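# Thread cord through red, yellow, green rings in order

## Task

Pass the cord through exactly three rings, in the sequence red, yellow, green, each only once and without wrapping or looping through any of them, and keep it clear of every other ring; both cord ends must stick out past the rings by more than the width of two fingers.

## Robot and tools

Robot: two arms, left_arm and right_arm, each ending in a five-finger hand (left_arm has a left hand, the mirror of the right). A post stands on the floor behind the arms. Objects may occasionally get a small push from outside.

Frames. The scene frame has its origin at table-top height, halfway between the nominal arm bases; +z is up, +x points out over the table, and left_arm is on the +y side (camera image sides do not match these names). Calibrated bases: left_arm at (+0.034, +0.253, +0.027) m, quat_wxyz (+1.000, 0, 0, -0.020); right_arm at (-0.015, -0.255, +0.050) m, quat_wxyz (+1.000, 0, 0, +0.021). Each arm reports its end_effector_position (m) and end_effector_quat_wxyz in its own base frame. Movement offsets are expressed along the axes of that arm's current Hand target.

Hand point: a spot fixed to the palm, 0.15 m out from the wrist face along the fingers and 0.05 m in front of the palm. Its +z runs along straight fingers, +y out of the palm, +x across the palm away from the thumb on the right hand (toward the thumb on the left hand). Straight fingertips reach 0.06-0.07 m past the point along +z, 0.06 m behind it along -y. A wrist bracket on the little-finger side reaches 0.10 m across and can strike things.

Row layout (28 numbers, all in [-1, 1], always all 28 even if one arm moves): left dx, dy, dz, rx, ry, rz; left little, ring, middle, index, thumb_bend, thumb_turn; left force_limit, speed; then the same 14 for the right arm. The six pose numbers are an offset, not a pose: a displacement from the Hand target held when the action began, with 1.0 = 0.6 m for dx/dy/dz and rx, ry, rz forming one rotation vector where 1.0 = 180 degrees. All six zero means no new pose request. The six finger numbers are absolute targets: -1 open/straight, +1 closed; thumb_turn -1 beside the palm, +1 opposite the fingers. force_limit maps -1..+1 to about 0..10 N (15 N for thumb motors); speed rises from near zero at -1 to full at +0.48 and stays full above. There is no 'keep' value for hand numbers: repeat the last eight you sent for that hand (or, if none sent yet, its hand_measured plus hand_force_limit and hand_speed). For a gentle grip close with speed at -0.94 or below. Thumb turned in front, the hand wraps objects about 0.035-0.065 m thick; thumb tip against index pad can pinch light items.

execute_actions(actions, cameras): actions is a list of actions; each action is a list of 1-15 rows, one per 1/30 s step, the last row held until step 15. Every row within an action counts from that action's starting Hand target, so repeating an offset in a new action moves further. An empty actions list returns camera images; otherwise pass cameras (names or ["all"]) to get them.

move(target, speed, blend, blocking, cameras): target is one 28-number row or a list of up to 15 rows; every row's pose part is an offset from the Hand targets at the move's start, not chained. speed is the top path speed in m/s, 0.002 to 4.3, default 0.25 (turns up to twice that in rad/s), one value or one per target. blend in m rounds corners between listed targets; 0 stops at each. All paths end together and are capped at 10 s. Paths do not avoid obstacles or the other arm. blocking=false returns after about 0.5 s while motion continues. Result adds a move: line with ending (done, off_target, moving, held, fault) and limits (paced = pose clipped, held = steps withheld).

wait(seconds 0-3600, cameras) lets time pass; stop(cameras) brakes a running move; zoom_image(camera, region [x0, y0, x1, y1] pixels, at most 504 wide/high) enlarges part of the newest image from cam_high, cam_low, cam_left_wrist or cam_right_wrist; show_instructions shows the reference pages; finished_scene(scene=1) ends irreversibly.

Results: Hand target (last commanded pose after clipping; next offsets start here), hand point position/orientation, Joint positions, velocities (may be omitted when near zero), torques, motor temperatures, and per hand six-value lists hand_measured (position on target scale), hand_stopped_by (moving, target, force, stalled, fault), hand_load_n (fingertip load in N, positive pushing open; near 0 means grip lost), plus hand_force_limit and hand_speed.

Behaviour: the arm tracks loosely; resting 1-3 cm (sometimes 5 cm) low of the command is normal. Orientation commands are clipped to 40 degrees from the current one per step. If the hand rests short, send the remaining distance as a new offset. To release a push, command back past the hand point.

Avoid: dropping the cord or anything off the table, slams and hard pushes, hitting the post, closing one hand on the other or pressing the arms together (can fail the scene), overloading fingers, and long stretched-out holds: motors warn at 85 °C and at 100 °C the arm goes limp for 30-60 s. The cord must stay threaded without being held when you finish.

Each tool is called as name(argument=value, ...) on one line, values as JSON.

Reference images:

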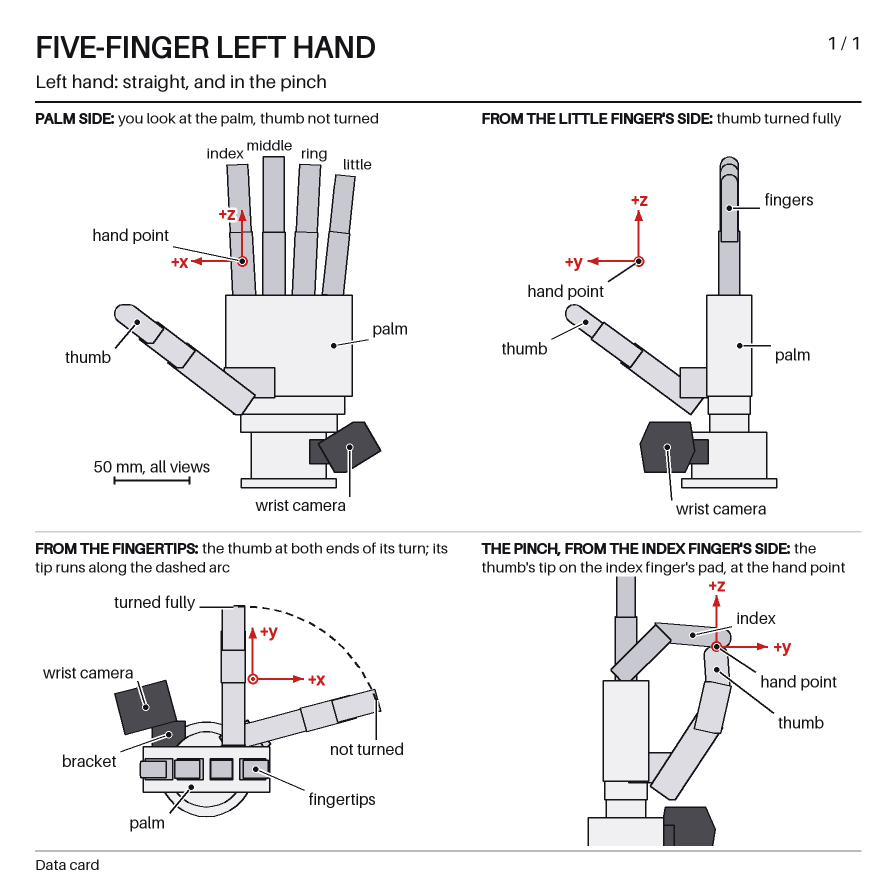

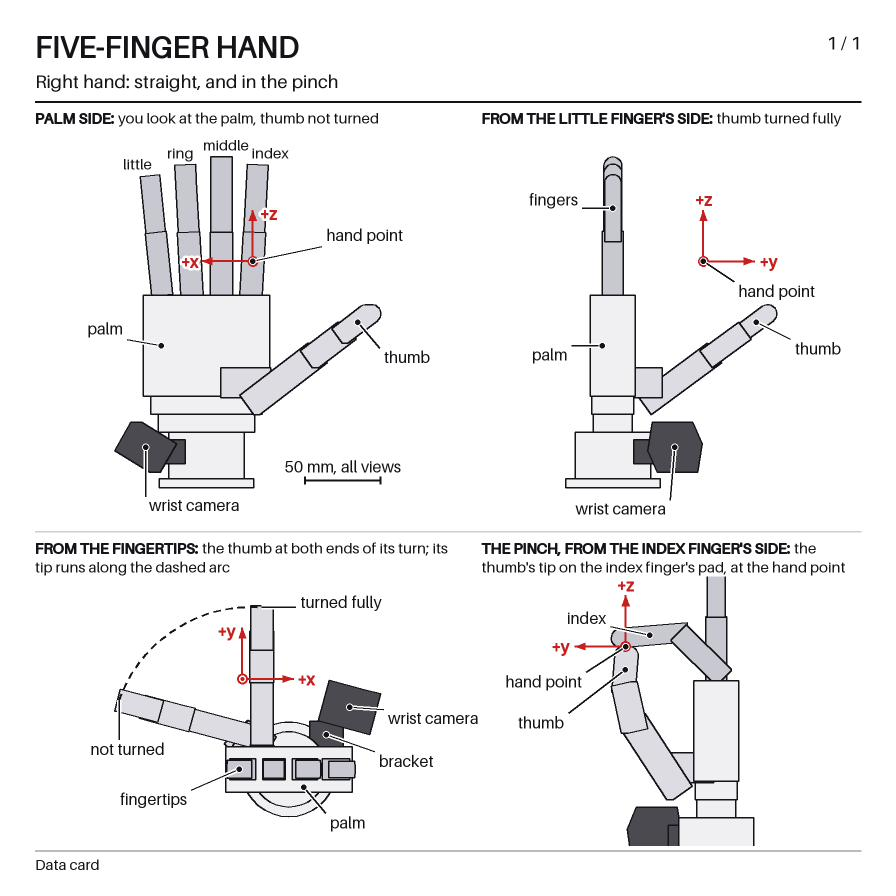

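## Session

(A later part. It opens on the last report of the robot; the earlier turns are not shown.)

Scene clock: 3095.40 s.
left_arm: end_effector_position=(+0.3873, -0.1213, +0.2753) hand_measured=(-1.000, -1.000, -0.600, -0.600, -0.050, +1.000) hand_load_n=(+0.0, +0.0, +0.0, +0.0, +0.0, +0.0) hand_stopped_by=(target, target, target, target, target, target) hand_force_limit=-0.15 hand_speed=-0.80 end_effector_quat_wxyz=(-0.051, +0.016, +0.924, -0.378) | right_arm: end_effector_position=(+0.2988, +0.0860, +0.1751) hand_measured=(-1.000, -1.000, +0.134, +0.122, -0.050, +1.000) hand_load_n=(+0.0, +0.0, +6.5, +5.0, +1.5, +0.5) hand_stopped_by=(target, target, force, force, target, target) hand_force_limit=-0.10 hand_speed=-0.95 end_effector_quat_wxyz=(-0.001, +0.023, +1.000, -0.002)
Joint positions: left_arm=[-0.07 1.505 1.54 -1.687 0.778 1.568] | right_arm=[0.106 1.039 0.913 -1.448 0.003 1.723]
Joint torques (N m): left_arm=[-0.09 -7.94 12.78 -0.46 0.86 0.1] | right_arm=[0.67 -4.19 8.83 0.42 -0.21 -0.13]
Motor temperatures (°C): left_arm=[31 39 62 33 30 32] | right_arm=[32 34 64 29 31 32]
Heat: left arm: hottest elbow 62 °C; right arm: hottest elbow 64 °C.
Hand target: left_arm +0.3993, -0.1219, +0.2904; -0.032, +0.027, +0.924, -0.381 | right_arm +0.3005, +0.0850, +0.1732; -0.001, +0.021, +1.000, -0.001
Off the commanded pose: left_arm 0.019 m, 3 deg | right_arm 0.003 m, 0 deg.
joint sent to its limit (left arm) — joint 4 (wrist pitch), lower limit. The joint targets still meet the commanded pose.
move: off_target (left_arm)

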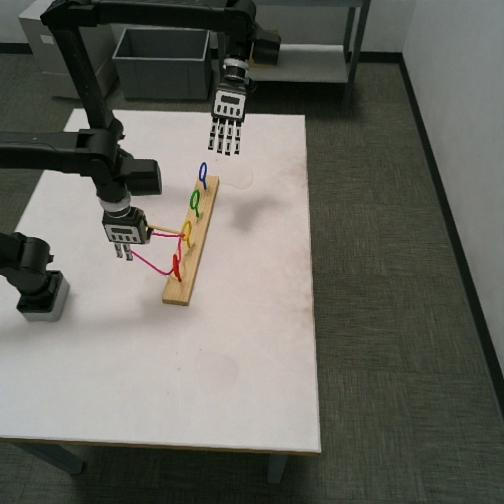

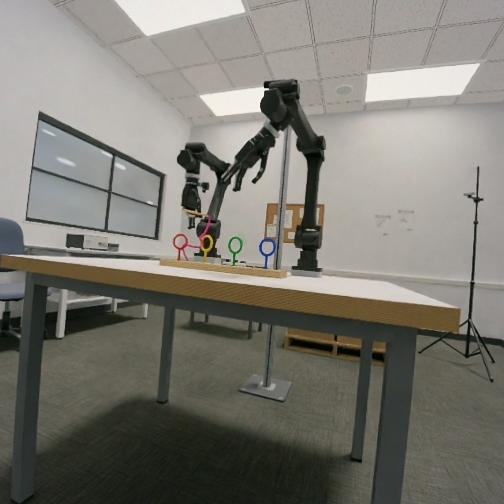

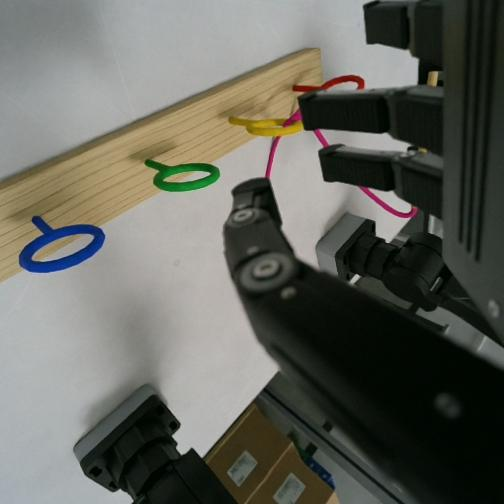

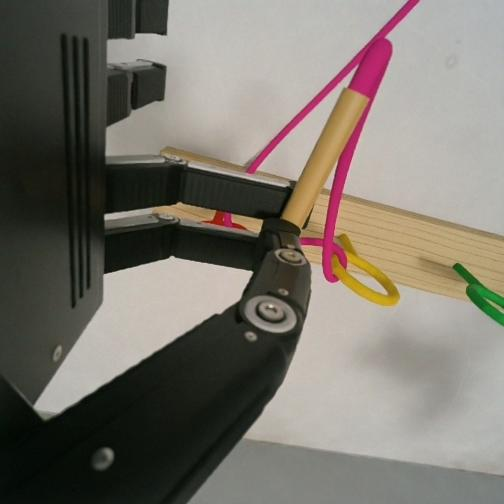

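move(target=[[0,0,0,0,0,0,-1,-1,-0.6,-0.6,-0.05,1,-0.15,-0.8,0.0935,0.021,-0.005,0,0,0,-1,-1,0.6,0.76,-0.05,1,-0.1,-0.95],[0,0,0,0,0,0,-1,-1,-0.6,-0.6,-0.05,1,-0.15,-0.8,0.1075,0.3545,-0.005,0,0,0,-1,-1,0.6,0.76,-0.05,1,-0.1,-0.95]], speed=0.1, blend=0.02, cameras=["all"])

Scene clock: 3110.23 s.
left_arm: end_effector_position=(+0.3873, -0.1213, +0.2753) hand_measured=(-1.000, -1.000, -0.600, -0.600, -0.050, +1.000) hand_load_n=(+0.0, +0.0, -0.5, +0.0, +0.0, +0.0) hand_stopped_by=(target, target, target, target, target, target) hand_force_limit=-0.15 hand_speed=-0.80 end_effector_quat_wxyz=(-0.051, +0.016, +0.924, -0.378) | right_arm: end_effector_position=(+0.2344, +0.2872, +0.1628) hand_measured=(-1.000, -1.000, +0.134, +0.122, -0.050, +1.000) hand_load_n=(+0.0, +0.0, +7.0, +5.0, +1.5, +0.0) hand_stopped_by=(target, target, force, force, target, target) hand_force_limit=-0.10 hand_speed=-0.95 end_effector_quat_wxyz=(-0.063, -0.117, +0.990, +0.049)
Joint positions: left_arm=[-0.07 1.505 1.54 -1.687 0.778 1.569] | right_arm=[0.7 1.207 0.987 -1.401 -0.151 2.031]
Joint torques (N m): left_arm=[-0.15 -8 12.78 -0.46 0.86 0.09] | right_arm=[1.2 -6.42 12.31 0.16 -0.24 -0.01]
Motor temperatures (°C): left_arm=[31 38 64 33 30 32] | right_arm=[32 34 65 29 31 32]
Heat: left arm: hottest elbow 64 °C; right arm: hottest elbow 65 °C.
Hand target: left_arm +0.3993, -0.1219, +0.2904; -0.033, +0.027, +0.924, -0.381 | right_arm +0.2451, +0.3003, +0.1759; -0.001, +0.021, +1.000, -0.001
Off the commanded pose: left_arm 0.019 m, 3 deg | right_arm 0.021 m, 18 deg.
joint sent to its limit (left arm) — joint 4 (wrist pitch), lower limit. The joint targets still meet the commanded pose.
joint sent to its limit (right arm) — joint 6 (wrist roll), upper limit. The joint targets are off in orientation, not in position.
move: off_target (right_arm)

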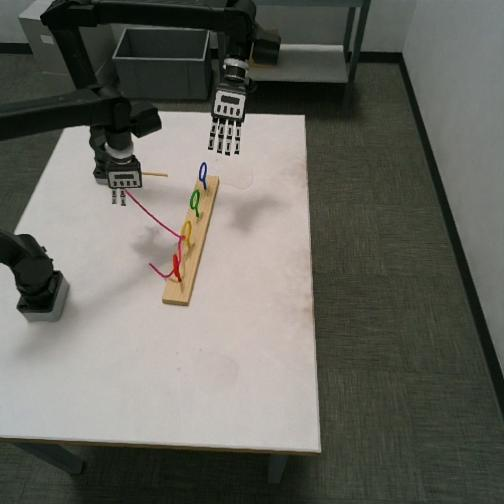

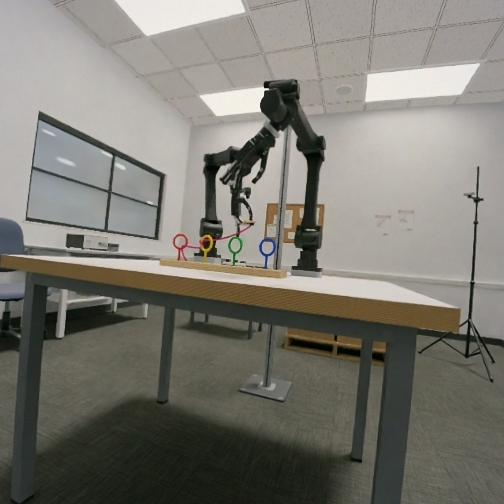

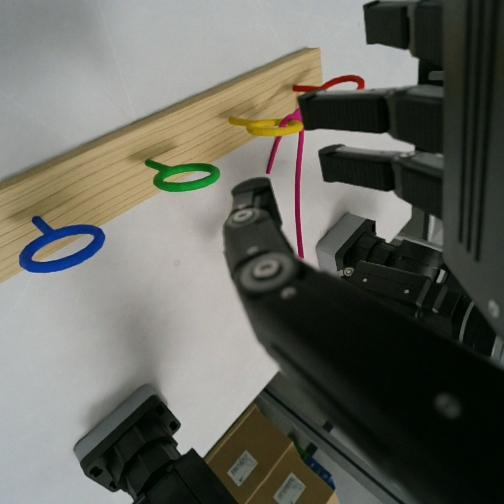

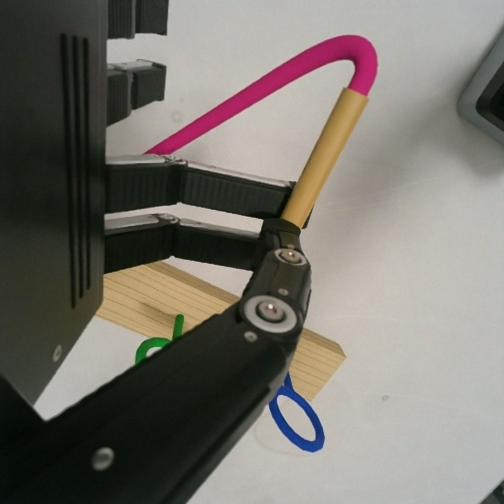

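move(target=[0.007,-0.071,0.07,0,0,0,-1,-1,-0.6,-0.6,-0.05,1,-0.15,-0.8,0,0,0,0,0,0,-1,-1,0.6,0.76,-0.05,1,-0.1,-0.95], speed=0.12, cameras=["all"])

Scene clock: 3129.43 s.
left_arm: end_effector_position=(+0.3867, -0.1791, +0.2754) hand_measured=(-1.000, -1.000, -0.600, -0.600, -0.050, +1.000) hand_load_n=(+0.0, +0.0, +0.0, +0.0, +0.0, +0.0) hand_stopped_by=(target, target, target, target, target, target) hand_force_limit=-0.15 hand_speed=-0.80 end_effector_quat_wxyz=(-0.054, +0.021, +0.924, -0.379) | right_arm: end_effector_position=(+0.2345, +0.2872, +0.1625) hand_measured=(-1.000, -1.000, +0.134, +0.122, -0.050, +1.000) hand_load_n=(+0.0, -0.5, +6.5, +5.0, +1.5, +0.0) hand_stopped_by=(target, target, force, force, target, target) hand_force_limit=-0.10 hand_speed=-0.95 end_effector_quat_wxyz=(-0.063, -0.117, +0.990, +0.049)
Joint positions: left_arm=[-0.199 1.505 1.54 -1.572 0.784 1.404] | right_arm=[0.7 1.208 0.987 -1.401 -0.151 2.031]
Joint torques (N m): left_arm=[-0.56 -9.99 10.69 0.47 0.55 -0.15] | right_arm=[1.61 -6.95 12.56 -0.03 -0.26 -0.04]
Motor temperatures (°C): left_arm=[31 38 64 33 31 32] | right_arm=[32 34 68 28 31 32]
Heat: left arm: hottest elbow 64 °C; right arm: hottest elbow 68 °C.
Hand target: left_arm +0.3906, -0.1814, +0.2909; -0.033, +0.027, +0.924, -0.381 | right_arm +0.2451, +0.3003, +0.1759; -0.001, +0.021, +1.000, -0.001
Off the commanded pose: left_arm 0.016 m, 3 deg | right_arm 0.022 m, 18 deg.
joint sent to its limit (right arm) — joint 6 (wrist roll), upper limit. The joint targets are off in orientation, not in position.
move: off_target (left_arm)

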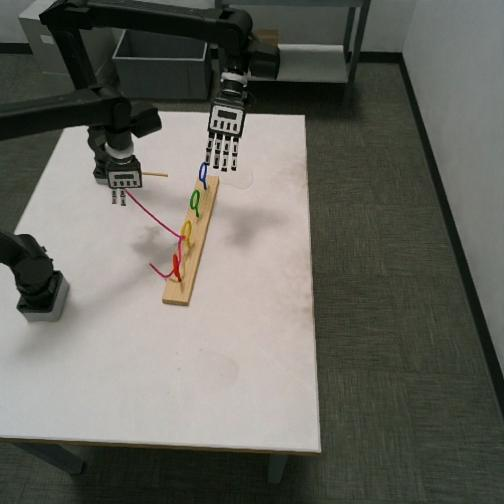

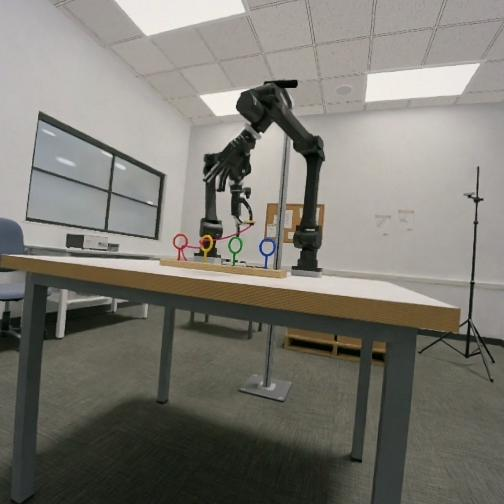

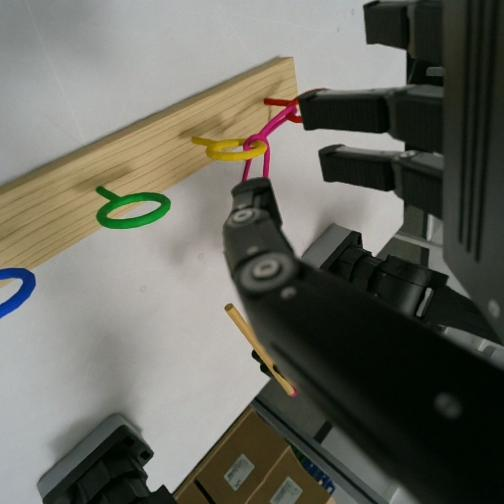

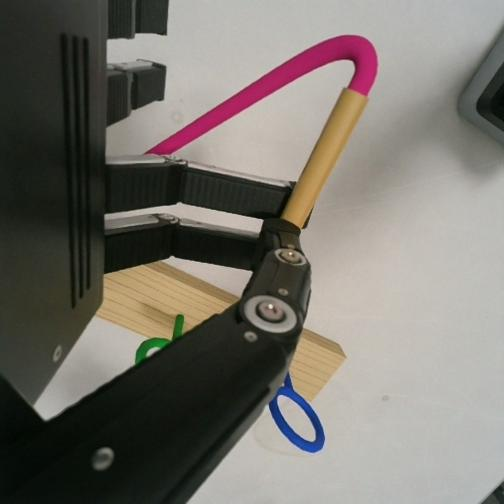

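zoom_image(camera="cam_left_wrist", region=[200, 280, 320, 400])

zoom_image(camera="cam_low", region=[165, 180, 285, 290])

zoom_image(camera="cam_high", region=[80, 140, 240, 300])

Scaled by 4.200.

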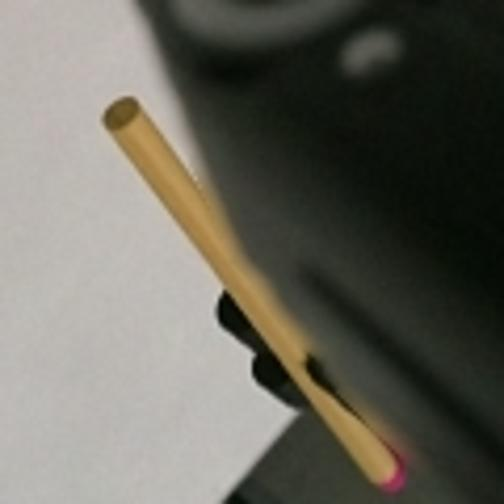

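Scaled by 4.200.

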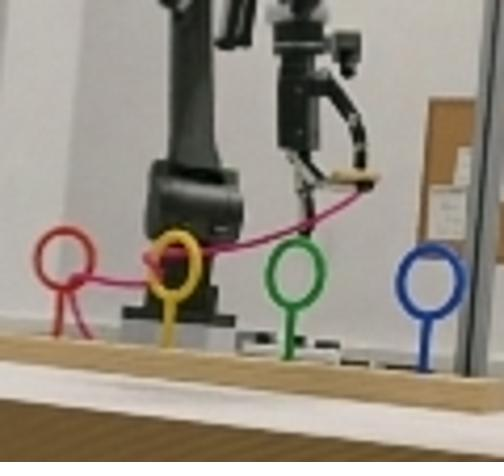

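Scaled by 3.150.

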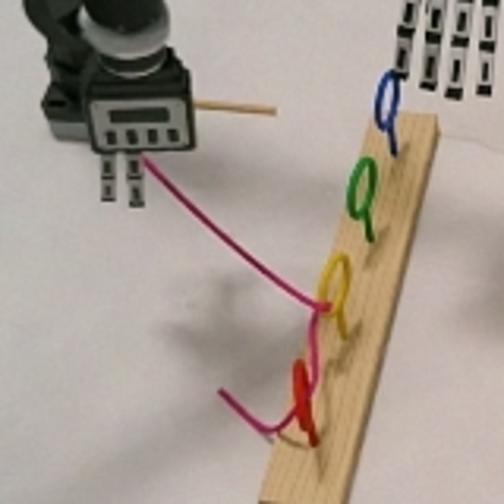

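move(target=[0,0,0,0,0,0,-1,-1,-0.6,-0.6,-0.05,1,-0.15,-0.8,-0.0385,-0.0035,0.13,-0.0063,-0.0446,-0.0904,-1,-1,0.6,0.76,-0.05,1,-0.1,-0.95], speed=0.1, cameras=["cam_left_wrist","cam_right_wrist"])

Scene clock: 3172.93 s.
left_arm: end_effector_position=(+0.3866, -0.1791, +0.2754) hand_measured=(-1.000, -1.000, -0.600, -0.600, -0.050, +1.000) hand_load_n=(+0.0, -0.5, +0.0, +0.0, +0.0, +0.0) hand_stopped_by=(target, target, target, target, target, target) hand_force_limit=-0.15 hand_speed=-0.80 end_effector_quat_wxyz=(-0.054, +0.021, +0.924, -0.379) | right_arm: end_effector_position=(+0.2697, +0.2943, +0.1037) hand_measured=(-1.000, -1.000, +0.134, +0.122, -0.050, +1.000) hand_load_n=(+0.0, +0.0, +6.5, +4.5, +1.5, +0.0) hand_stopped_by=(target, target, force, force, target, target) hand_force_limit=-0.10 hand_speed=-0.95 end_effector_quat_wxyz=(+0.065, -0.143, +0.987, +0.018)
Joint positions: left_arm=[-0.199 1.505 1.54 -1.572 0.784 1.403] | right_arm=[0.751 1.222 0.832 -1.052 0.044 2.031]
Joint torques (N m): left_arm=[-0.5 -9.93 10.66 0.47 0.56 -0.13] | right_arm=[1.2 -6.42 8.16 0.73 0.12 0.05]
Motor temperatures (°C): left_arm=[31 38 60 33 30 32] | right_arm=[32 34 72 28 31 32]
Heat: left arm: hottest elbow 60 °C; right arm: hottest elbow 72 °C.
Hand target: left_arm +0.3906, -0.1814, +0.2909; -0.033, +0.027, +0.924, -0.381 | right_arm +0.2682, +0.2971, +0.0980; +0.069, -0.120, +0.990, +0.008
Off the commanded pose: left_arm 0.016 m, 3 deg | right_arm 0.007 m, 3 deg.
joint sent to its limit (right arm) — joint 6 (wrist roll), upper limit. The joint targets are off in orientation, not in position.
move: off_target (right_arm)

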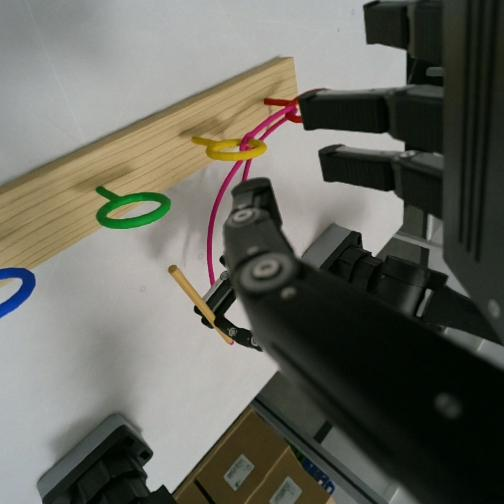

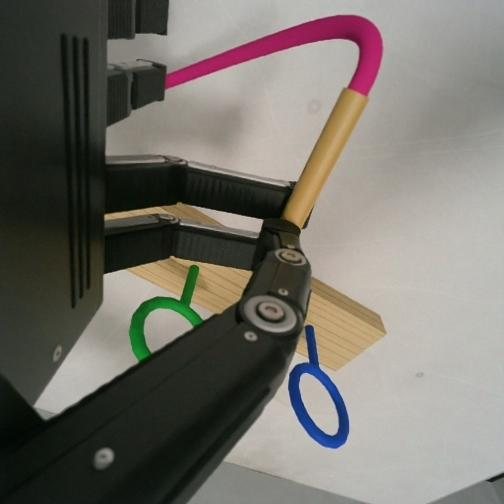

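zoom_image(camera="cam_left_wrist", region=[90, 170, 270, 350])

Scaled by 2.800.

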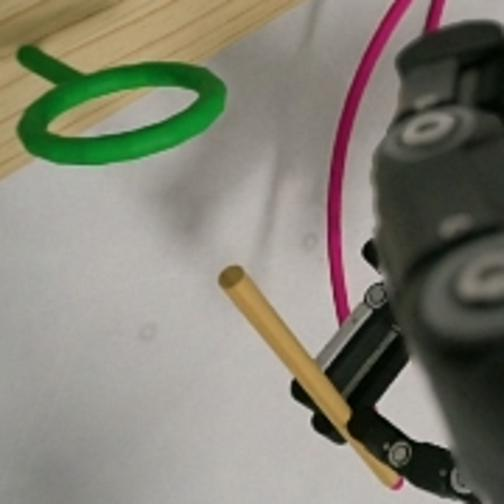

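move(target=[0,0,0,0,0,0,-1,-1,-0.6,-0.6,-0.05,1,-0.15,-0.8,0.017,-0.0227,0.0817,0,0.033,-0.007,-1,-1,0.6,0.76,-0.05,1,-0.1,-0.95], speed=0.08, cameras=["all"])

zoom_image(camera="cam_left_wrist", region=[90, 170, 270, 350])

zoom_image(camera="cam_low", region=[165, 180, 285, 290])

Scene clock: 3204.17 s.
left_arm: end_effector_position=(+0.3866, -0.1791, +0.2754) hand_measured=(-1.000, -1.000, -0.600, -0.600, -0.050, +1.000) hand_load_n=(+0.0, +0.0, +0.0, -0.5, +0.0, +0.0) hand_stopped_by=(target, target, target, target, target, target) hand_force_limit=-0.15 hand_speed=-0.80 end_effector_quat_wxyz=(-0.054, +0.021, +0.924, -0.379) | right_arm: end_effector_position=(+0.2663, +0.2844, +0.0529) hand_measured=(-1.000, -1.000, +0.134, +0.122, -0.050, +1.000) hand_load_n=(+0.0, +0.0, +6.5, +4.5, +1.5, +0.0) hand_stopped_by=(target, target, force, force, target, target) hand_force_limit=-0.10 hand_speed=-0.95 end_effector_quat_wxyz=(+0.021, -0.133, +0.991, +0.001)
Joint positions: left_arm=[-0.199 1.505 1.54 -1.572 0.784 1.403] | right_arm=[0.727 1.325 0.791 -1.002 0.022 2.031]
Joint torques (N m): left_arm=[-0.62 -9.88 10.66 0.49 0.55 -0.13] | right_arm=[0.5 -7.53 7.19 0.46 -0.29 -0.15]
Motor temperatures (°C): left_arm=[31 38 59 33 30 32] | right_arm=[32 34 65 29 31 32]
Heat: left arm: hottest elbow 59 °C; right arm: hottest elbow 65 °C.
Hand target: left_arm +0.3906, -0.1814, +0.2909; -0.033, +0.027, +0.924, -0.381 | right_arm +0.2681, +0.2829, +0.0479; +0.018, -0.132, +0.991, +0.001
Off the commanded pose: left_arm 0.016 m, 3 deg | right_arm 0.005 m, 0 deg.
move: done

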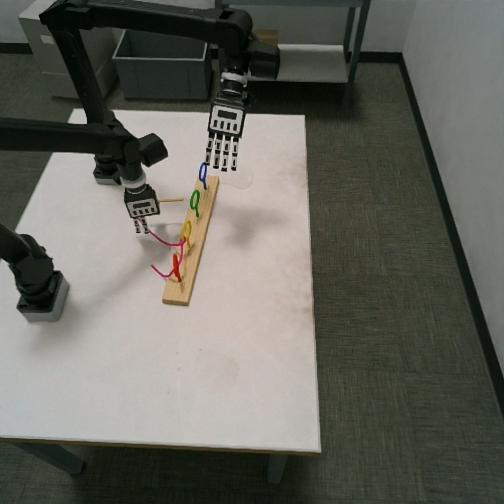

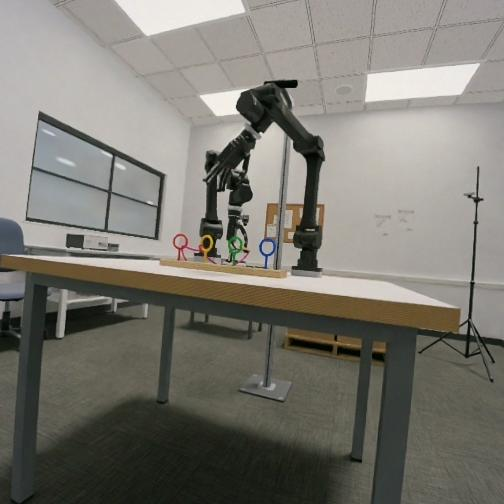

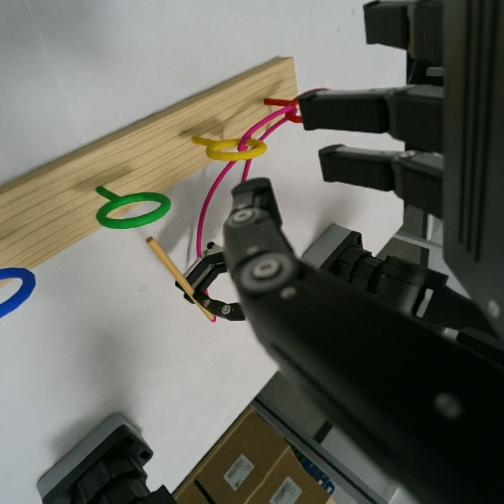

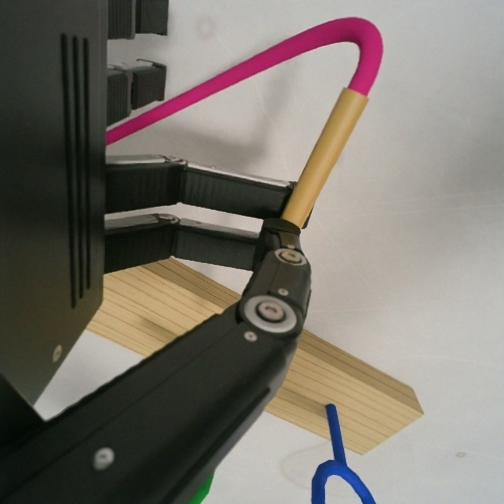

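Scaled by 2.800.

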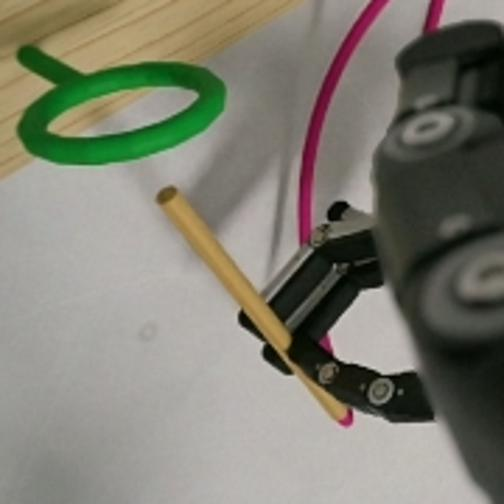

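Scaled by 4.200.

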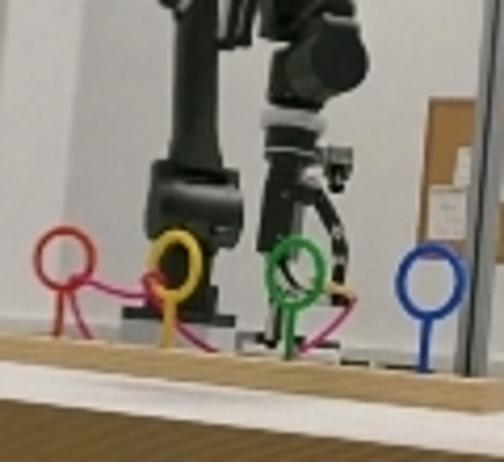

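zoom_image(camera="cam_low", region=[215, 225, 265, 275])

Scaled by 10.080.

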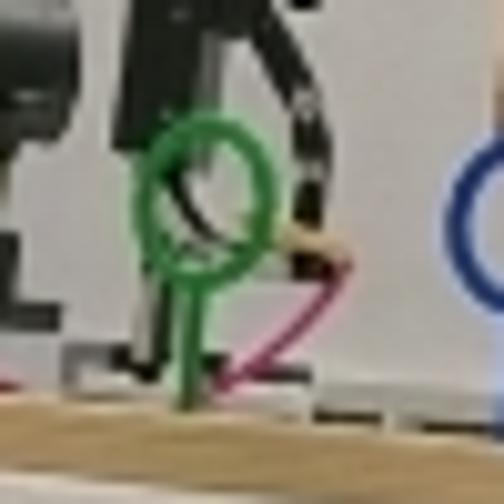

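zoom_image(camera="cam_low", region=[222, 232, 254, 264])

Scaled by 15.750.

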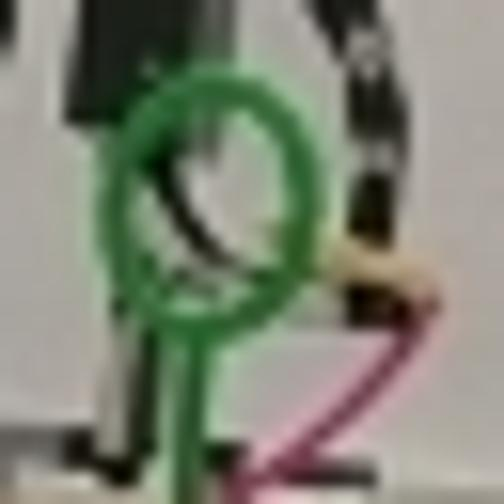

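move(target=[0,0,0,0,0,0,-1,-1,-0.6,-0.6,-0.05,1,-0.15,-0.8,-0.0625,-0.0133,-0.011,0,0,0.006,-1,-1,0.6,0.76,-0.05,1,-0.1,-0.95], speed=0.04, cameras=["cam_left_wrist","cam_low"])

zoom_image(camera="cam_left_wrist", region=[90, 170, 270, 350])

zoom_image(camera="cam_low", region=[222, 232, 254, 264])

Scene clock: 3255.27 s.
left_arm: end_effector_position=(+0.3866, -0.1791, +0.2754) hand_measured=(-1.000, -1.000, -0.600, -0.600, -0.050, +1.000) hand_load_n=(+0.0, +0.0, +0.0, +0.0, +0.0, +0.0) hand_stopped_by=(target, target, target, target, target, target) hand_force_limit=-0.15 hand_speed=-0.80 end_effector_quat_wxyz=(-0.054, +0.021, +0.924, -0.379) | right_arm: end_effector_position=(+0.2934, +0.2778, +0.0469) hand_measured=(-1.000, -1.000, +0.134, +0.122, -0.050, +1.000) hand_load_n=(+0.0, +0.0, +7.0, +5.0, +1.5, +0.0) hand_stopped_by=(target, target, force, force, target, target) hand_force_limit=-0.10 hand_speed=-0.95 end_effector_quat_wxyz=(+0.013, -0.121, +0.993, -0.004)
Joint positions: left_arm=[-0.199 1.505 1.54 -1.572 0.784 1.403] | right_arm=[0.664 1.388 0.836 -1.002 0.02 1.992]
Joint torques (N m): left_arm=[-0.5 -9.99 10.65 0.47 0.55 -0.13] | right_arm=[-0.26 -8.18 10.99 -0.17 -0.24 -0.25]
Motor temperatures (°C): left_arm=[31 38 58 33 30 32] | right_arm=[32 34 62 29 31 32]
Heat: left arm: hottest elbow 58 °C; right arm: hottest elbow 62 °C.
Hand target: left_arm +0.3906, -0.1814, +0.2909; -0.033, +0.027, +0.924, -0.381 | right_arm +0.3061, +0.2850, +0.0559; +0.018, -0.122, +0.992, +0.001
Off the commanded pose: left_arm 0.016 m, 3 deg | right_arm 0.017 m, 1 deg.
move: off_target (right_arm)
Images, in order (width x height): cam_low 504x504, cam_left_wrist 504x504.

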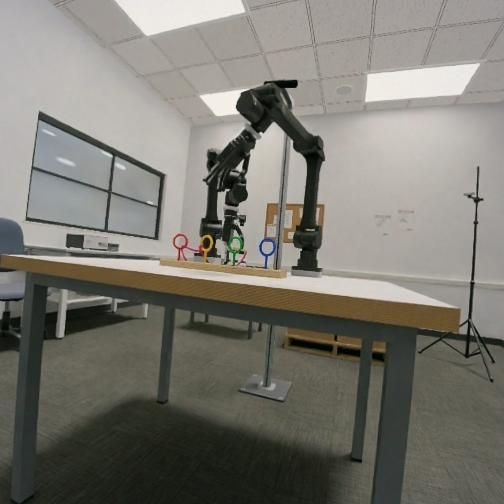

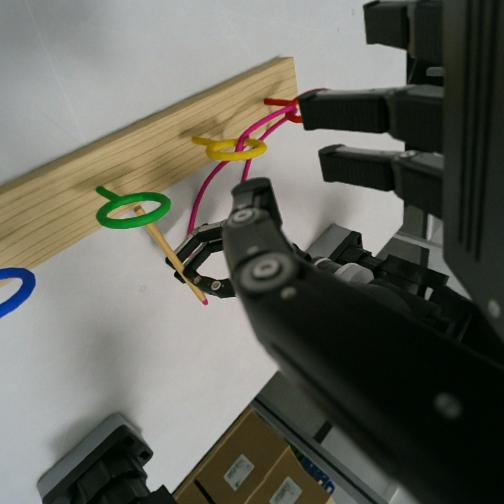

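Scaled by 2.800.

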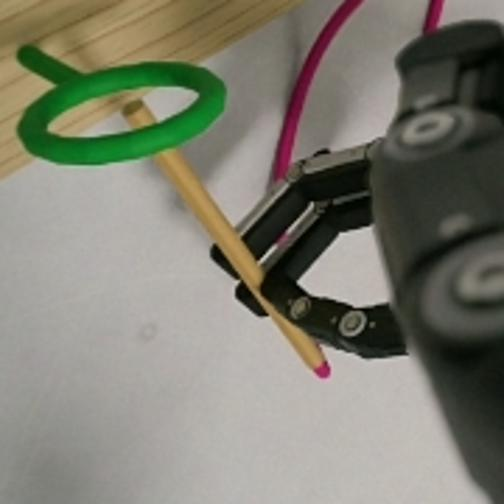

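Scaled by 15.750.

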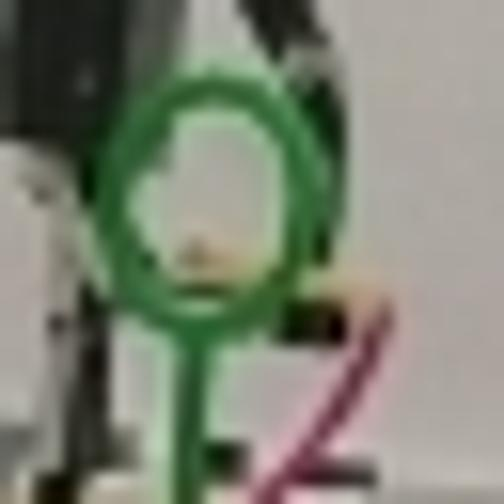

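move(target=[0,0,0,0,0,0,-1,-1,-0.6,-0.6,-0.05,1,-0.15,-0.8,-0.0033,0.0097,-0.0232,0,0,0,-1,-1,0.6,0.76,-0.05,1,-0.1,-0.95], speed=0.04, cameras=["cam_left_wrist","cam_low"])

zoom_image(camera="cam_low", region=[222, 232, 254, 264])

Scene clock: 3265.93 s.
left_arm: end_effector_position=(+0.3866, -0.1791, +0.2754) hand_measured=(-1.000, -1.000, -0.600, -0.600, -0.050, +1.000) hand_load_n=(+0.0, +0.0, +0.0, +0.0, +0.0, +0.0) hand_stopped_by=(target, target, target, target, target, target) hand_force_limit=-0.15 hand_speed=-0.80 end_effector_quat_wxyz=(-0.054, +0.021, +0.924, -0.379) | right_arm: end_effector_position=(+0.2961, +0.2799, +0.0567) hand_measured=(-1.000, -1.000, +0.134, +0.122, -0.050, +1.000) hand_load_n=(+0.0, +0.0, +6.5, +4.5, +1.5, +0.0) hand_stopped_by=(target, target, force, force, target, target) hand_force_limit=-0.10 hand_speed=-0.95 end_effector_quat_wxyz=(+0.008, -0.121, +0.993, -0.007)
Joint positions: left_arm=[-0.199 1.505 1.54 -1.572 0.784 1.403] | right_arm=[0.664 1.388 0.867 -1.044 0.02 1.992]
Joint torques (N m): left_arm=[-0.44 -9.93 10.67 0.46 0.55 -0.12] | right_arm=[0.91 -9.05 11.11 -0.21 -0.21 -0.03]
Motor temperatures (°C): left_arm=[31 38 58 33 30 32] | right_arm=[32 34 62 29 31 32]
Heat: left arm: hottest elbow 58 °C; right arm: hottest elbow 62 °C.
Hand target: left_arm +0.3906, -0.1814, +0.2909; -0.033, +0.027, +0.924, -0.381 | right_arm +0.3063, +0.2912, +0.0700; +0.018, -0.122, +0.992, +0.001
Off the commanded pose: left_arm 0.016 m, 3 deg | right_arm 0.020 m, 1 deg.
move: off_target (right_arm)
Images, in order (width x height): cam_low 504x504, cam_left_wrist 504x504.

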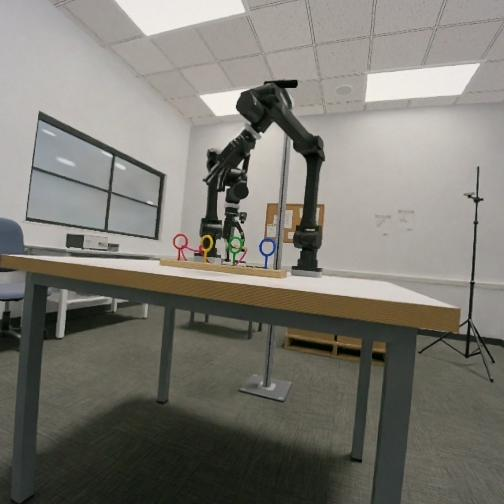

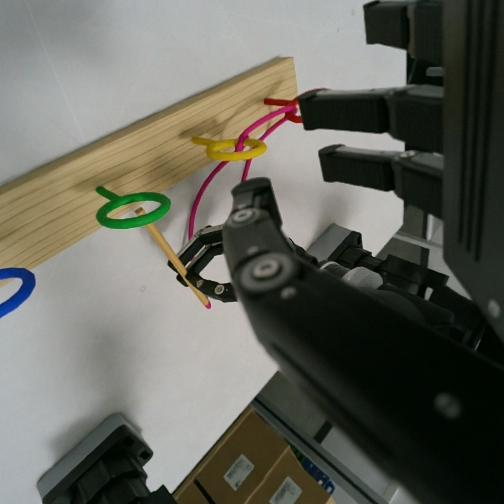

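Scaled by 15.750.

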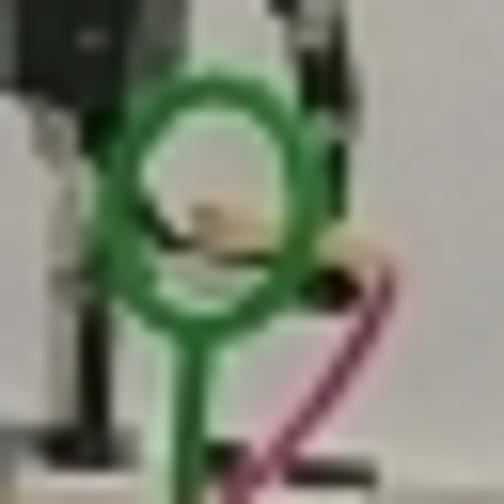

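move(target=[0,0,0,0,0,0,-1,-1,-0.6,-0.6,-0.05,1,-0.15,-0.8,-0.0685,-0.0033,-0.0045,0,0,0.015,-1,-1,0.6,0.76,-0.05,1,-0.1,-0.95], speed=0.04, cameras=["cam_left_wrist","cam_low"])

zoom_image(camera="cam_left_wrist", region=[60, 150, 240, 330])

zoom_image(camera="cam_low", region=[222, 232, 254, 264])

Scene clock: 3275.83 s.
left_arm: end_effector_position=(+0.3866, -0.1791, +0.2754) hand_measured=(-1.000, -1.000, -0.600, -0.600, -0.050, +1.000) hand_load_n=(+0.0, +0.0, +0.0, +0.0, +0.0, +0.0) hand_stopped_by=(target, target, target, target, target, target) hand_force_limit=-0.15 hand_speed=-0.80 end_effector_quat_wxyz=(-0.054, +0.021, +0.924, -0.379) | right_arm: end_effector_position=(+0.3321, +0.2928, +0.0652) hand_measured=(-1.000, -1.000, +0.134, +0.122, -0.050, +1.000) hand_load_n=(+0.0, +0.0, +6.5, +5.0, +1.5, +0.0) hand_stopped_by=(target, target, force, force, target, target) hand_force_limit=-0.10 hand_speed=-0.95 end_effector_quat_wxyz=(+0.013, -0.107, +0.994, -0.004)
Joint positions: left_arm=[-0.199 1.505 1.54 -1.572 0.784 1.403] | right_arm=[0.636 1.46 0.965 -1.058 0.019 1.992]
Joint torques (N m): left_arm=[-0.5 -9.93 10.67 0.5 0.54 -0.13] | right_arm=[0.38 -8.94 11.36 -0.68 -0.23 -0.04]
Motor temperatures (°C): left_arm=[31 38 58 33 30 32] | right_arm=[32 35 65 29 31 32]
Heat: left arm: hottest elbow 58 °C; right arm: hottest elbow 65 °C.
Hand target: left_arm +0.3906, -0.1814, +0.2909; -0.033, +0.027, +0.924, -0.381 | right_arm +0.3465, +0.2991, +0.0742; +0.018, -0.099, +0.995, +0.002
Off the commanded pose: left_arm 0.016 m, 3 deg | right_arm 0.018 m, 1 deg.
move: off_target (right_arm)
Images, in order (width x height): cam_low 504x504, cam_left_wrist 504x504.

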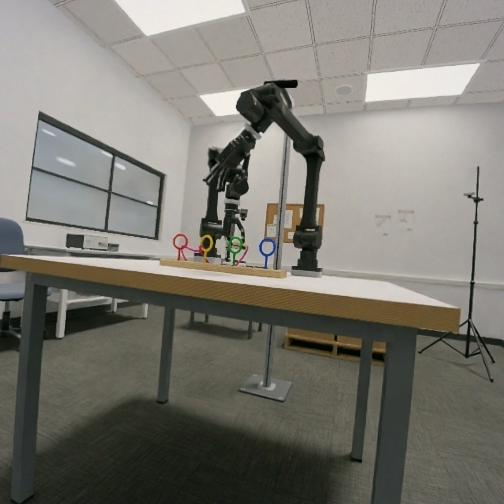

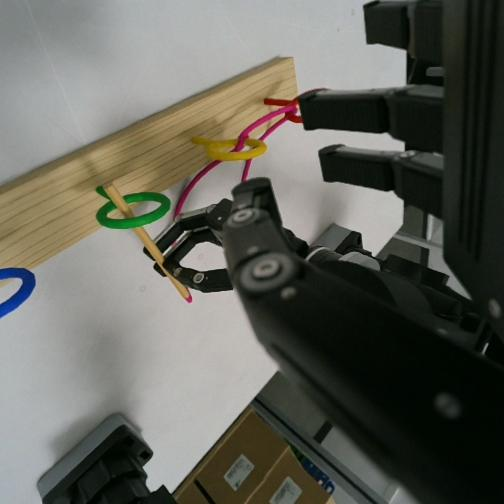

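Scaled by 2.800.

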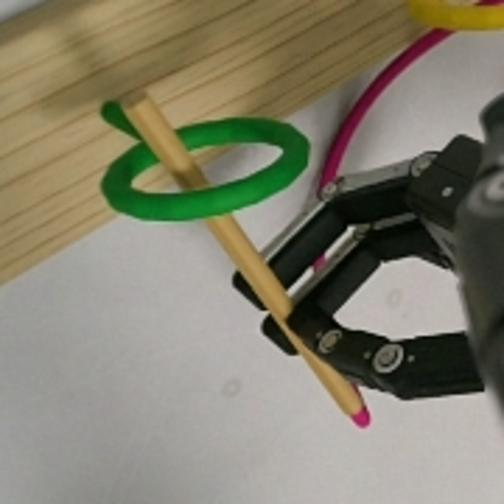

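Scaled by 15.750.

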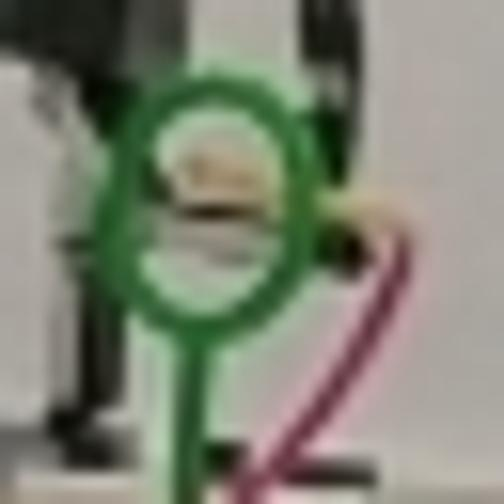

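move(target=[0,0,0,0,0,0,-1,-1,-0.6,-0.6,-0.05,1,-0.15,-0.8,-0.043,-0.016,0.005,0,0,0.012,-1,-1,0.6,0.76,-0.05,1,-0.1,-0.95], speed=0.04, cameras=["cam_left_wrist","cam_right_wrist"])

zoom_image(camera="cam_left_wrist", region=[60, 150, 240, 330])

zoom_image(camera="cam_right_wrist", region=[60, 150, 400, 490])

Scene clock: 3295.57 s.
left_arm: end_effector_position=(+0.3866, -0.1791, +0.2754) hand_measured=(-1.000, -1.000, -0.600, -0.600, -0.050, +1.000) hand_load_n=(-0.5, -0.5, +0.0, +0.0, +0.0, +0.0) hand_stopped_by=(target, target, target, target, target, target) hand_force_limit=-0.15 hand_speed=-0.80 end_effector_quat_wxyz=(-0.054, +0.021, +0.924, -0.379) | right_arm: end_effector_position=(+0.3473, +0.2900, +0.0641) hand_measured=(-1.000, -1.000, +0.134, +0.122, -0.050, +1.000) hand_load_n=(+0.0, +0.0, +6.5, +5.0, +1.5, +0.0) hand_stopped_by=(target, target, force, force, target, target) hand_force_limit=-0.10 hand_speed=-0.95 end_effector_quat_wxyz=(+0.012, -0.095, +0.995, -0.004)
Joint positions: left_arm=[-0.199 1.505 1.54 -1.572 0.784 1.403] | right_arm=[0.611 1.486 0.991 -1.059 0.018 1.992]
Joint torques (N m): left_arm=[-0.44 -9.93 10.67 0.47 0.55 -0.12] | right_arm=[0.91 -11.16 7.91 0.02 -0.05 -0.05]
Motor temperatures (°C): left_arm=[31 38 58 33 30 32] | right_arm=[32 35 65 28 31 32]
Heat: left arm: hottest elbow 58 °C; right arm: hottest elbow 65 °C.
Hand target: left_arm +0.3906, -0.1814, +0.2909; -0.033, +0.027, +0.924, -0.381 | right_arm +0.3462, +0.2905, +0.0646; +0.012, -0.096, +0.995, -0.004 (not the last commanded pose)
Off the commanded pose: left_arm 0.016 m, 3 deg | right_arm 0.028 m, 2 deg.
move: held (right_arm; a check stopped the path); limits=held
pose unreachable (right arm): on one or more control steps of this call, first in action 0 (counted from 0), this arm could not follow its commanded pose, so it was not sent that pose on those steps. It may still have moved: this result reports where it is.
cause: moving toward the commanded pose would bring a part of the arm too close to another arm (a part of this arm just beyond joint 4 (wrist pitch) and a part of the left arm just beyond its joint 6 (wrist roll), where that arm would come to rest).

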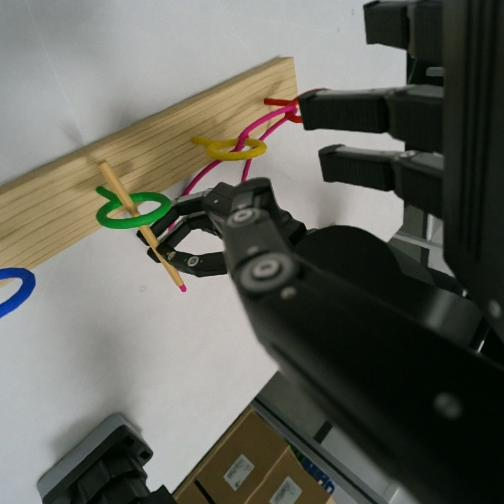

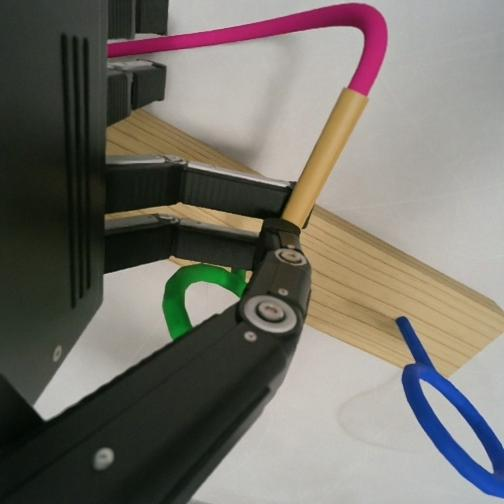

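Scaled by 2.800.

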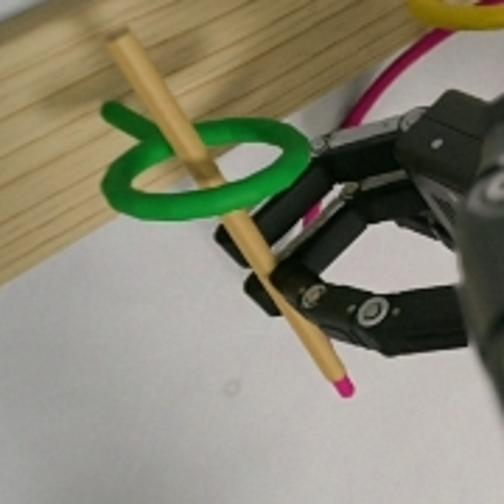

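Scaled by 1.482.

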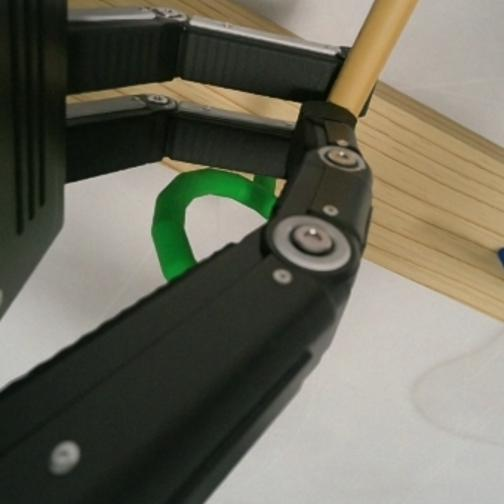

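move(target=[0.04,0.0993,-0.0498,0,0,0,-1,-1,-0.6,-0.6,-0.05,1,-0.15,-0.8,0,0,0,0,0,0,-1,-1,0.6,0.76,-0.05,1,-0.1,-0.95], speed=0.1, cameras=["cam_left_wrist"])

Scene clock: 3308.53 s.
left_arm: end_effector_position=(+0.3735, -0.1192, +0.2623) hand_measured=(-1.000, -1.000, -0.600, -0.600, -0.050, +1.000) hand_load_n=(+0.0, +0.0, +0.0, -0.5, +0.0, +0.0) hand_stopped_by=(target, target, target, target, target, target) hand_force_limit=-0.15 hand_speed=-0.80 end_effector_quat_wxyz=(-0.043, +0.021, +0.924, -0.380) | right_arm: end_effector_position=(+0.3473, +0.2900, +0.0641) hand_measured=(-1.000, -1.000, +0.134, +0.122, -0.050, +1.000) hand_load_n=(+0.0, +0.0, +6.5, +5.0, +1.5, +0.0) hand_stopped_by=(target, target, force, force, target, target) hand_force_limit=-0.10 hand_speed=-0.95 end_effector_quat_wxyz=(+0.012, -0.095, +0.995, -0.004)
Joint positions: left_arm=[-0.065 1.458 1.456 -1.639 0.783 1.581] | right_arm=[0.611 1.486 0.991 -1.059 0.018 1.992]
Joint torques (N m): left_arm=[0.21 -9.29 8.88 -0.42 0.64 0.1] | right_arm=[0.32 -9.93 7.76 0.12 -0.15 -0.06]
Motor temperatures (°C): left_arm=[31 38 58 33 30 32] | right_arm=[32 36 65 28 31 32]
Heat: left arm: hottest elbow 58 °C; right arm: hottest elbow 65 °C.
Hand target: left_arm +0.3707, -0.1163, +0.2710; -0.033, +0.027, +0.924, -0.381 | right_arm +0.3462, +0.2905, +0.0646; +0.012, -0.096, +0.995, -0.004
Off the commanded pose: left_arm 0.010 m, 1 deg | right_arm 0.001 m, 0 deg.
move: done

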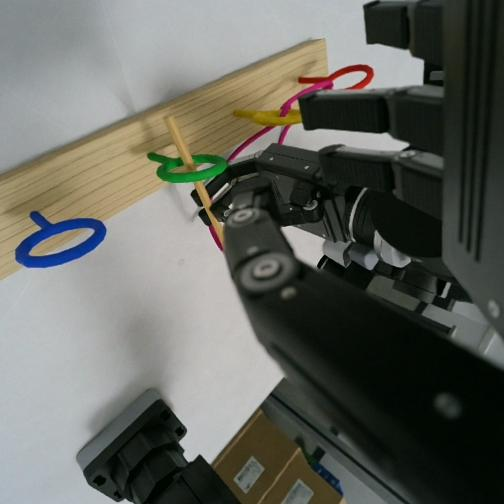

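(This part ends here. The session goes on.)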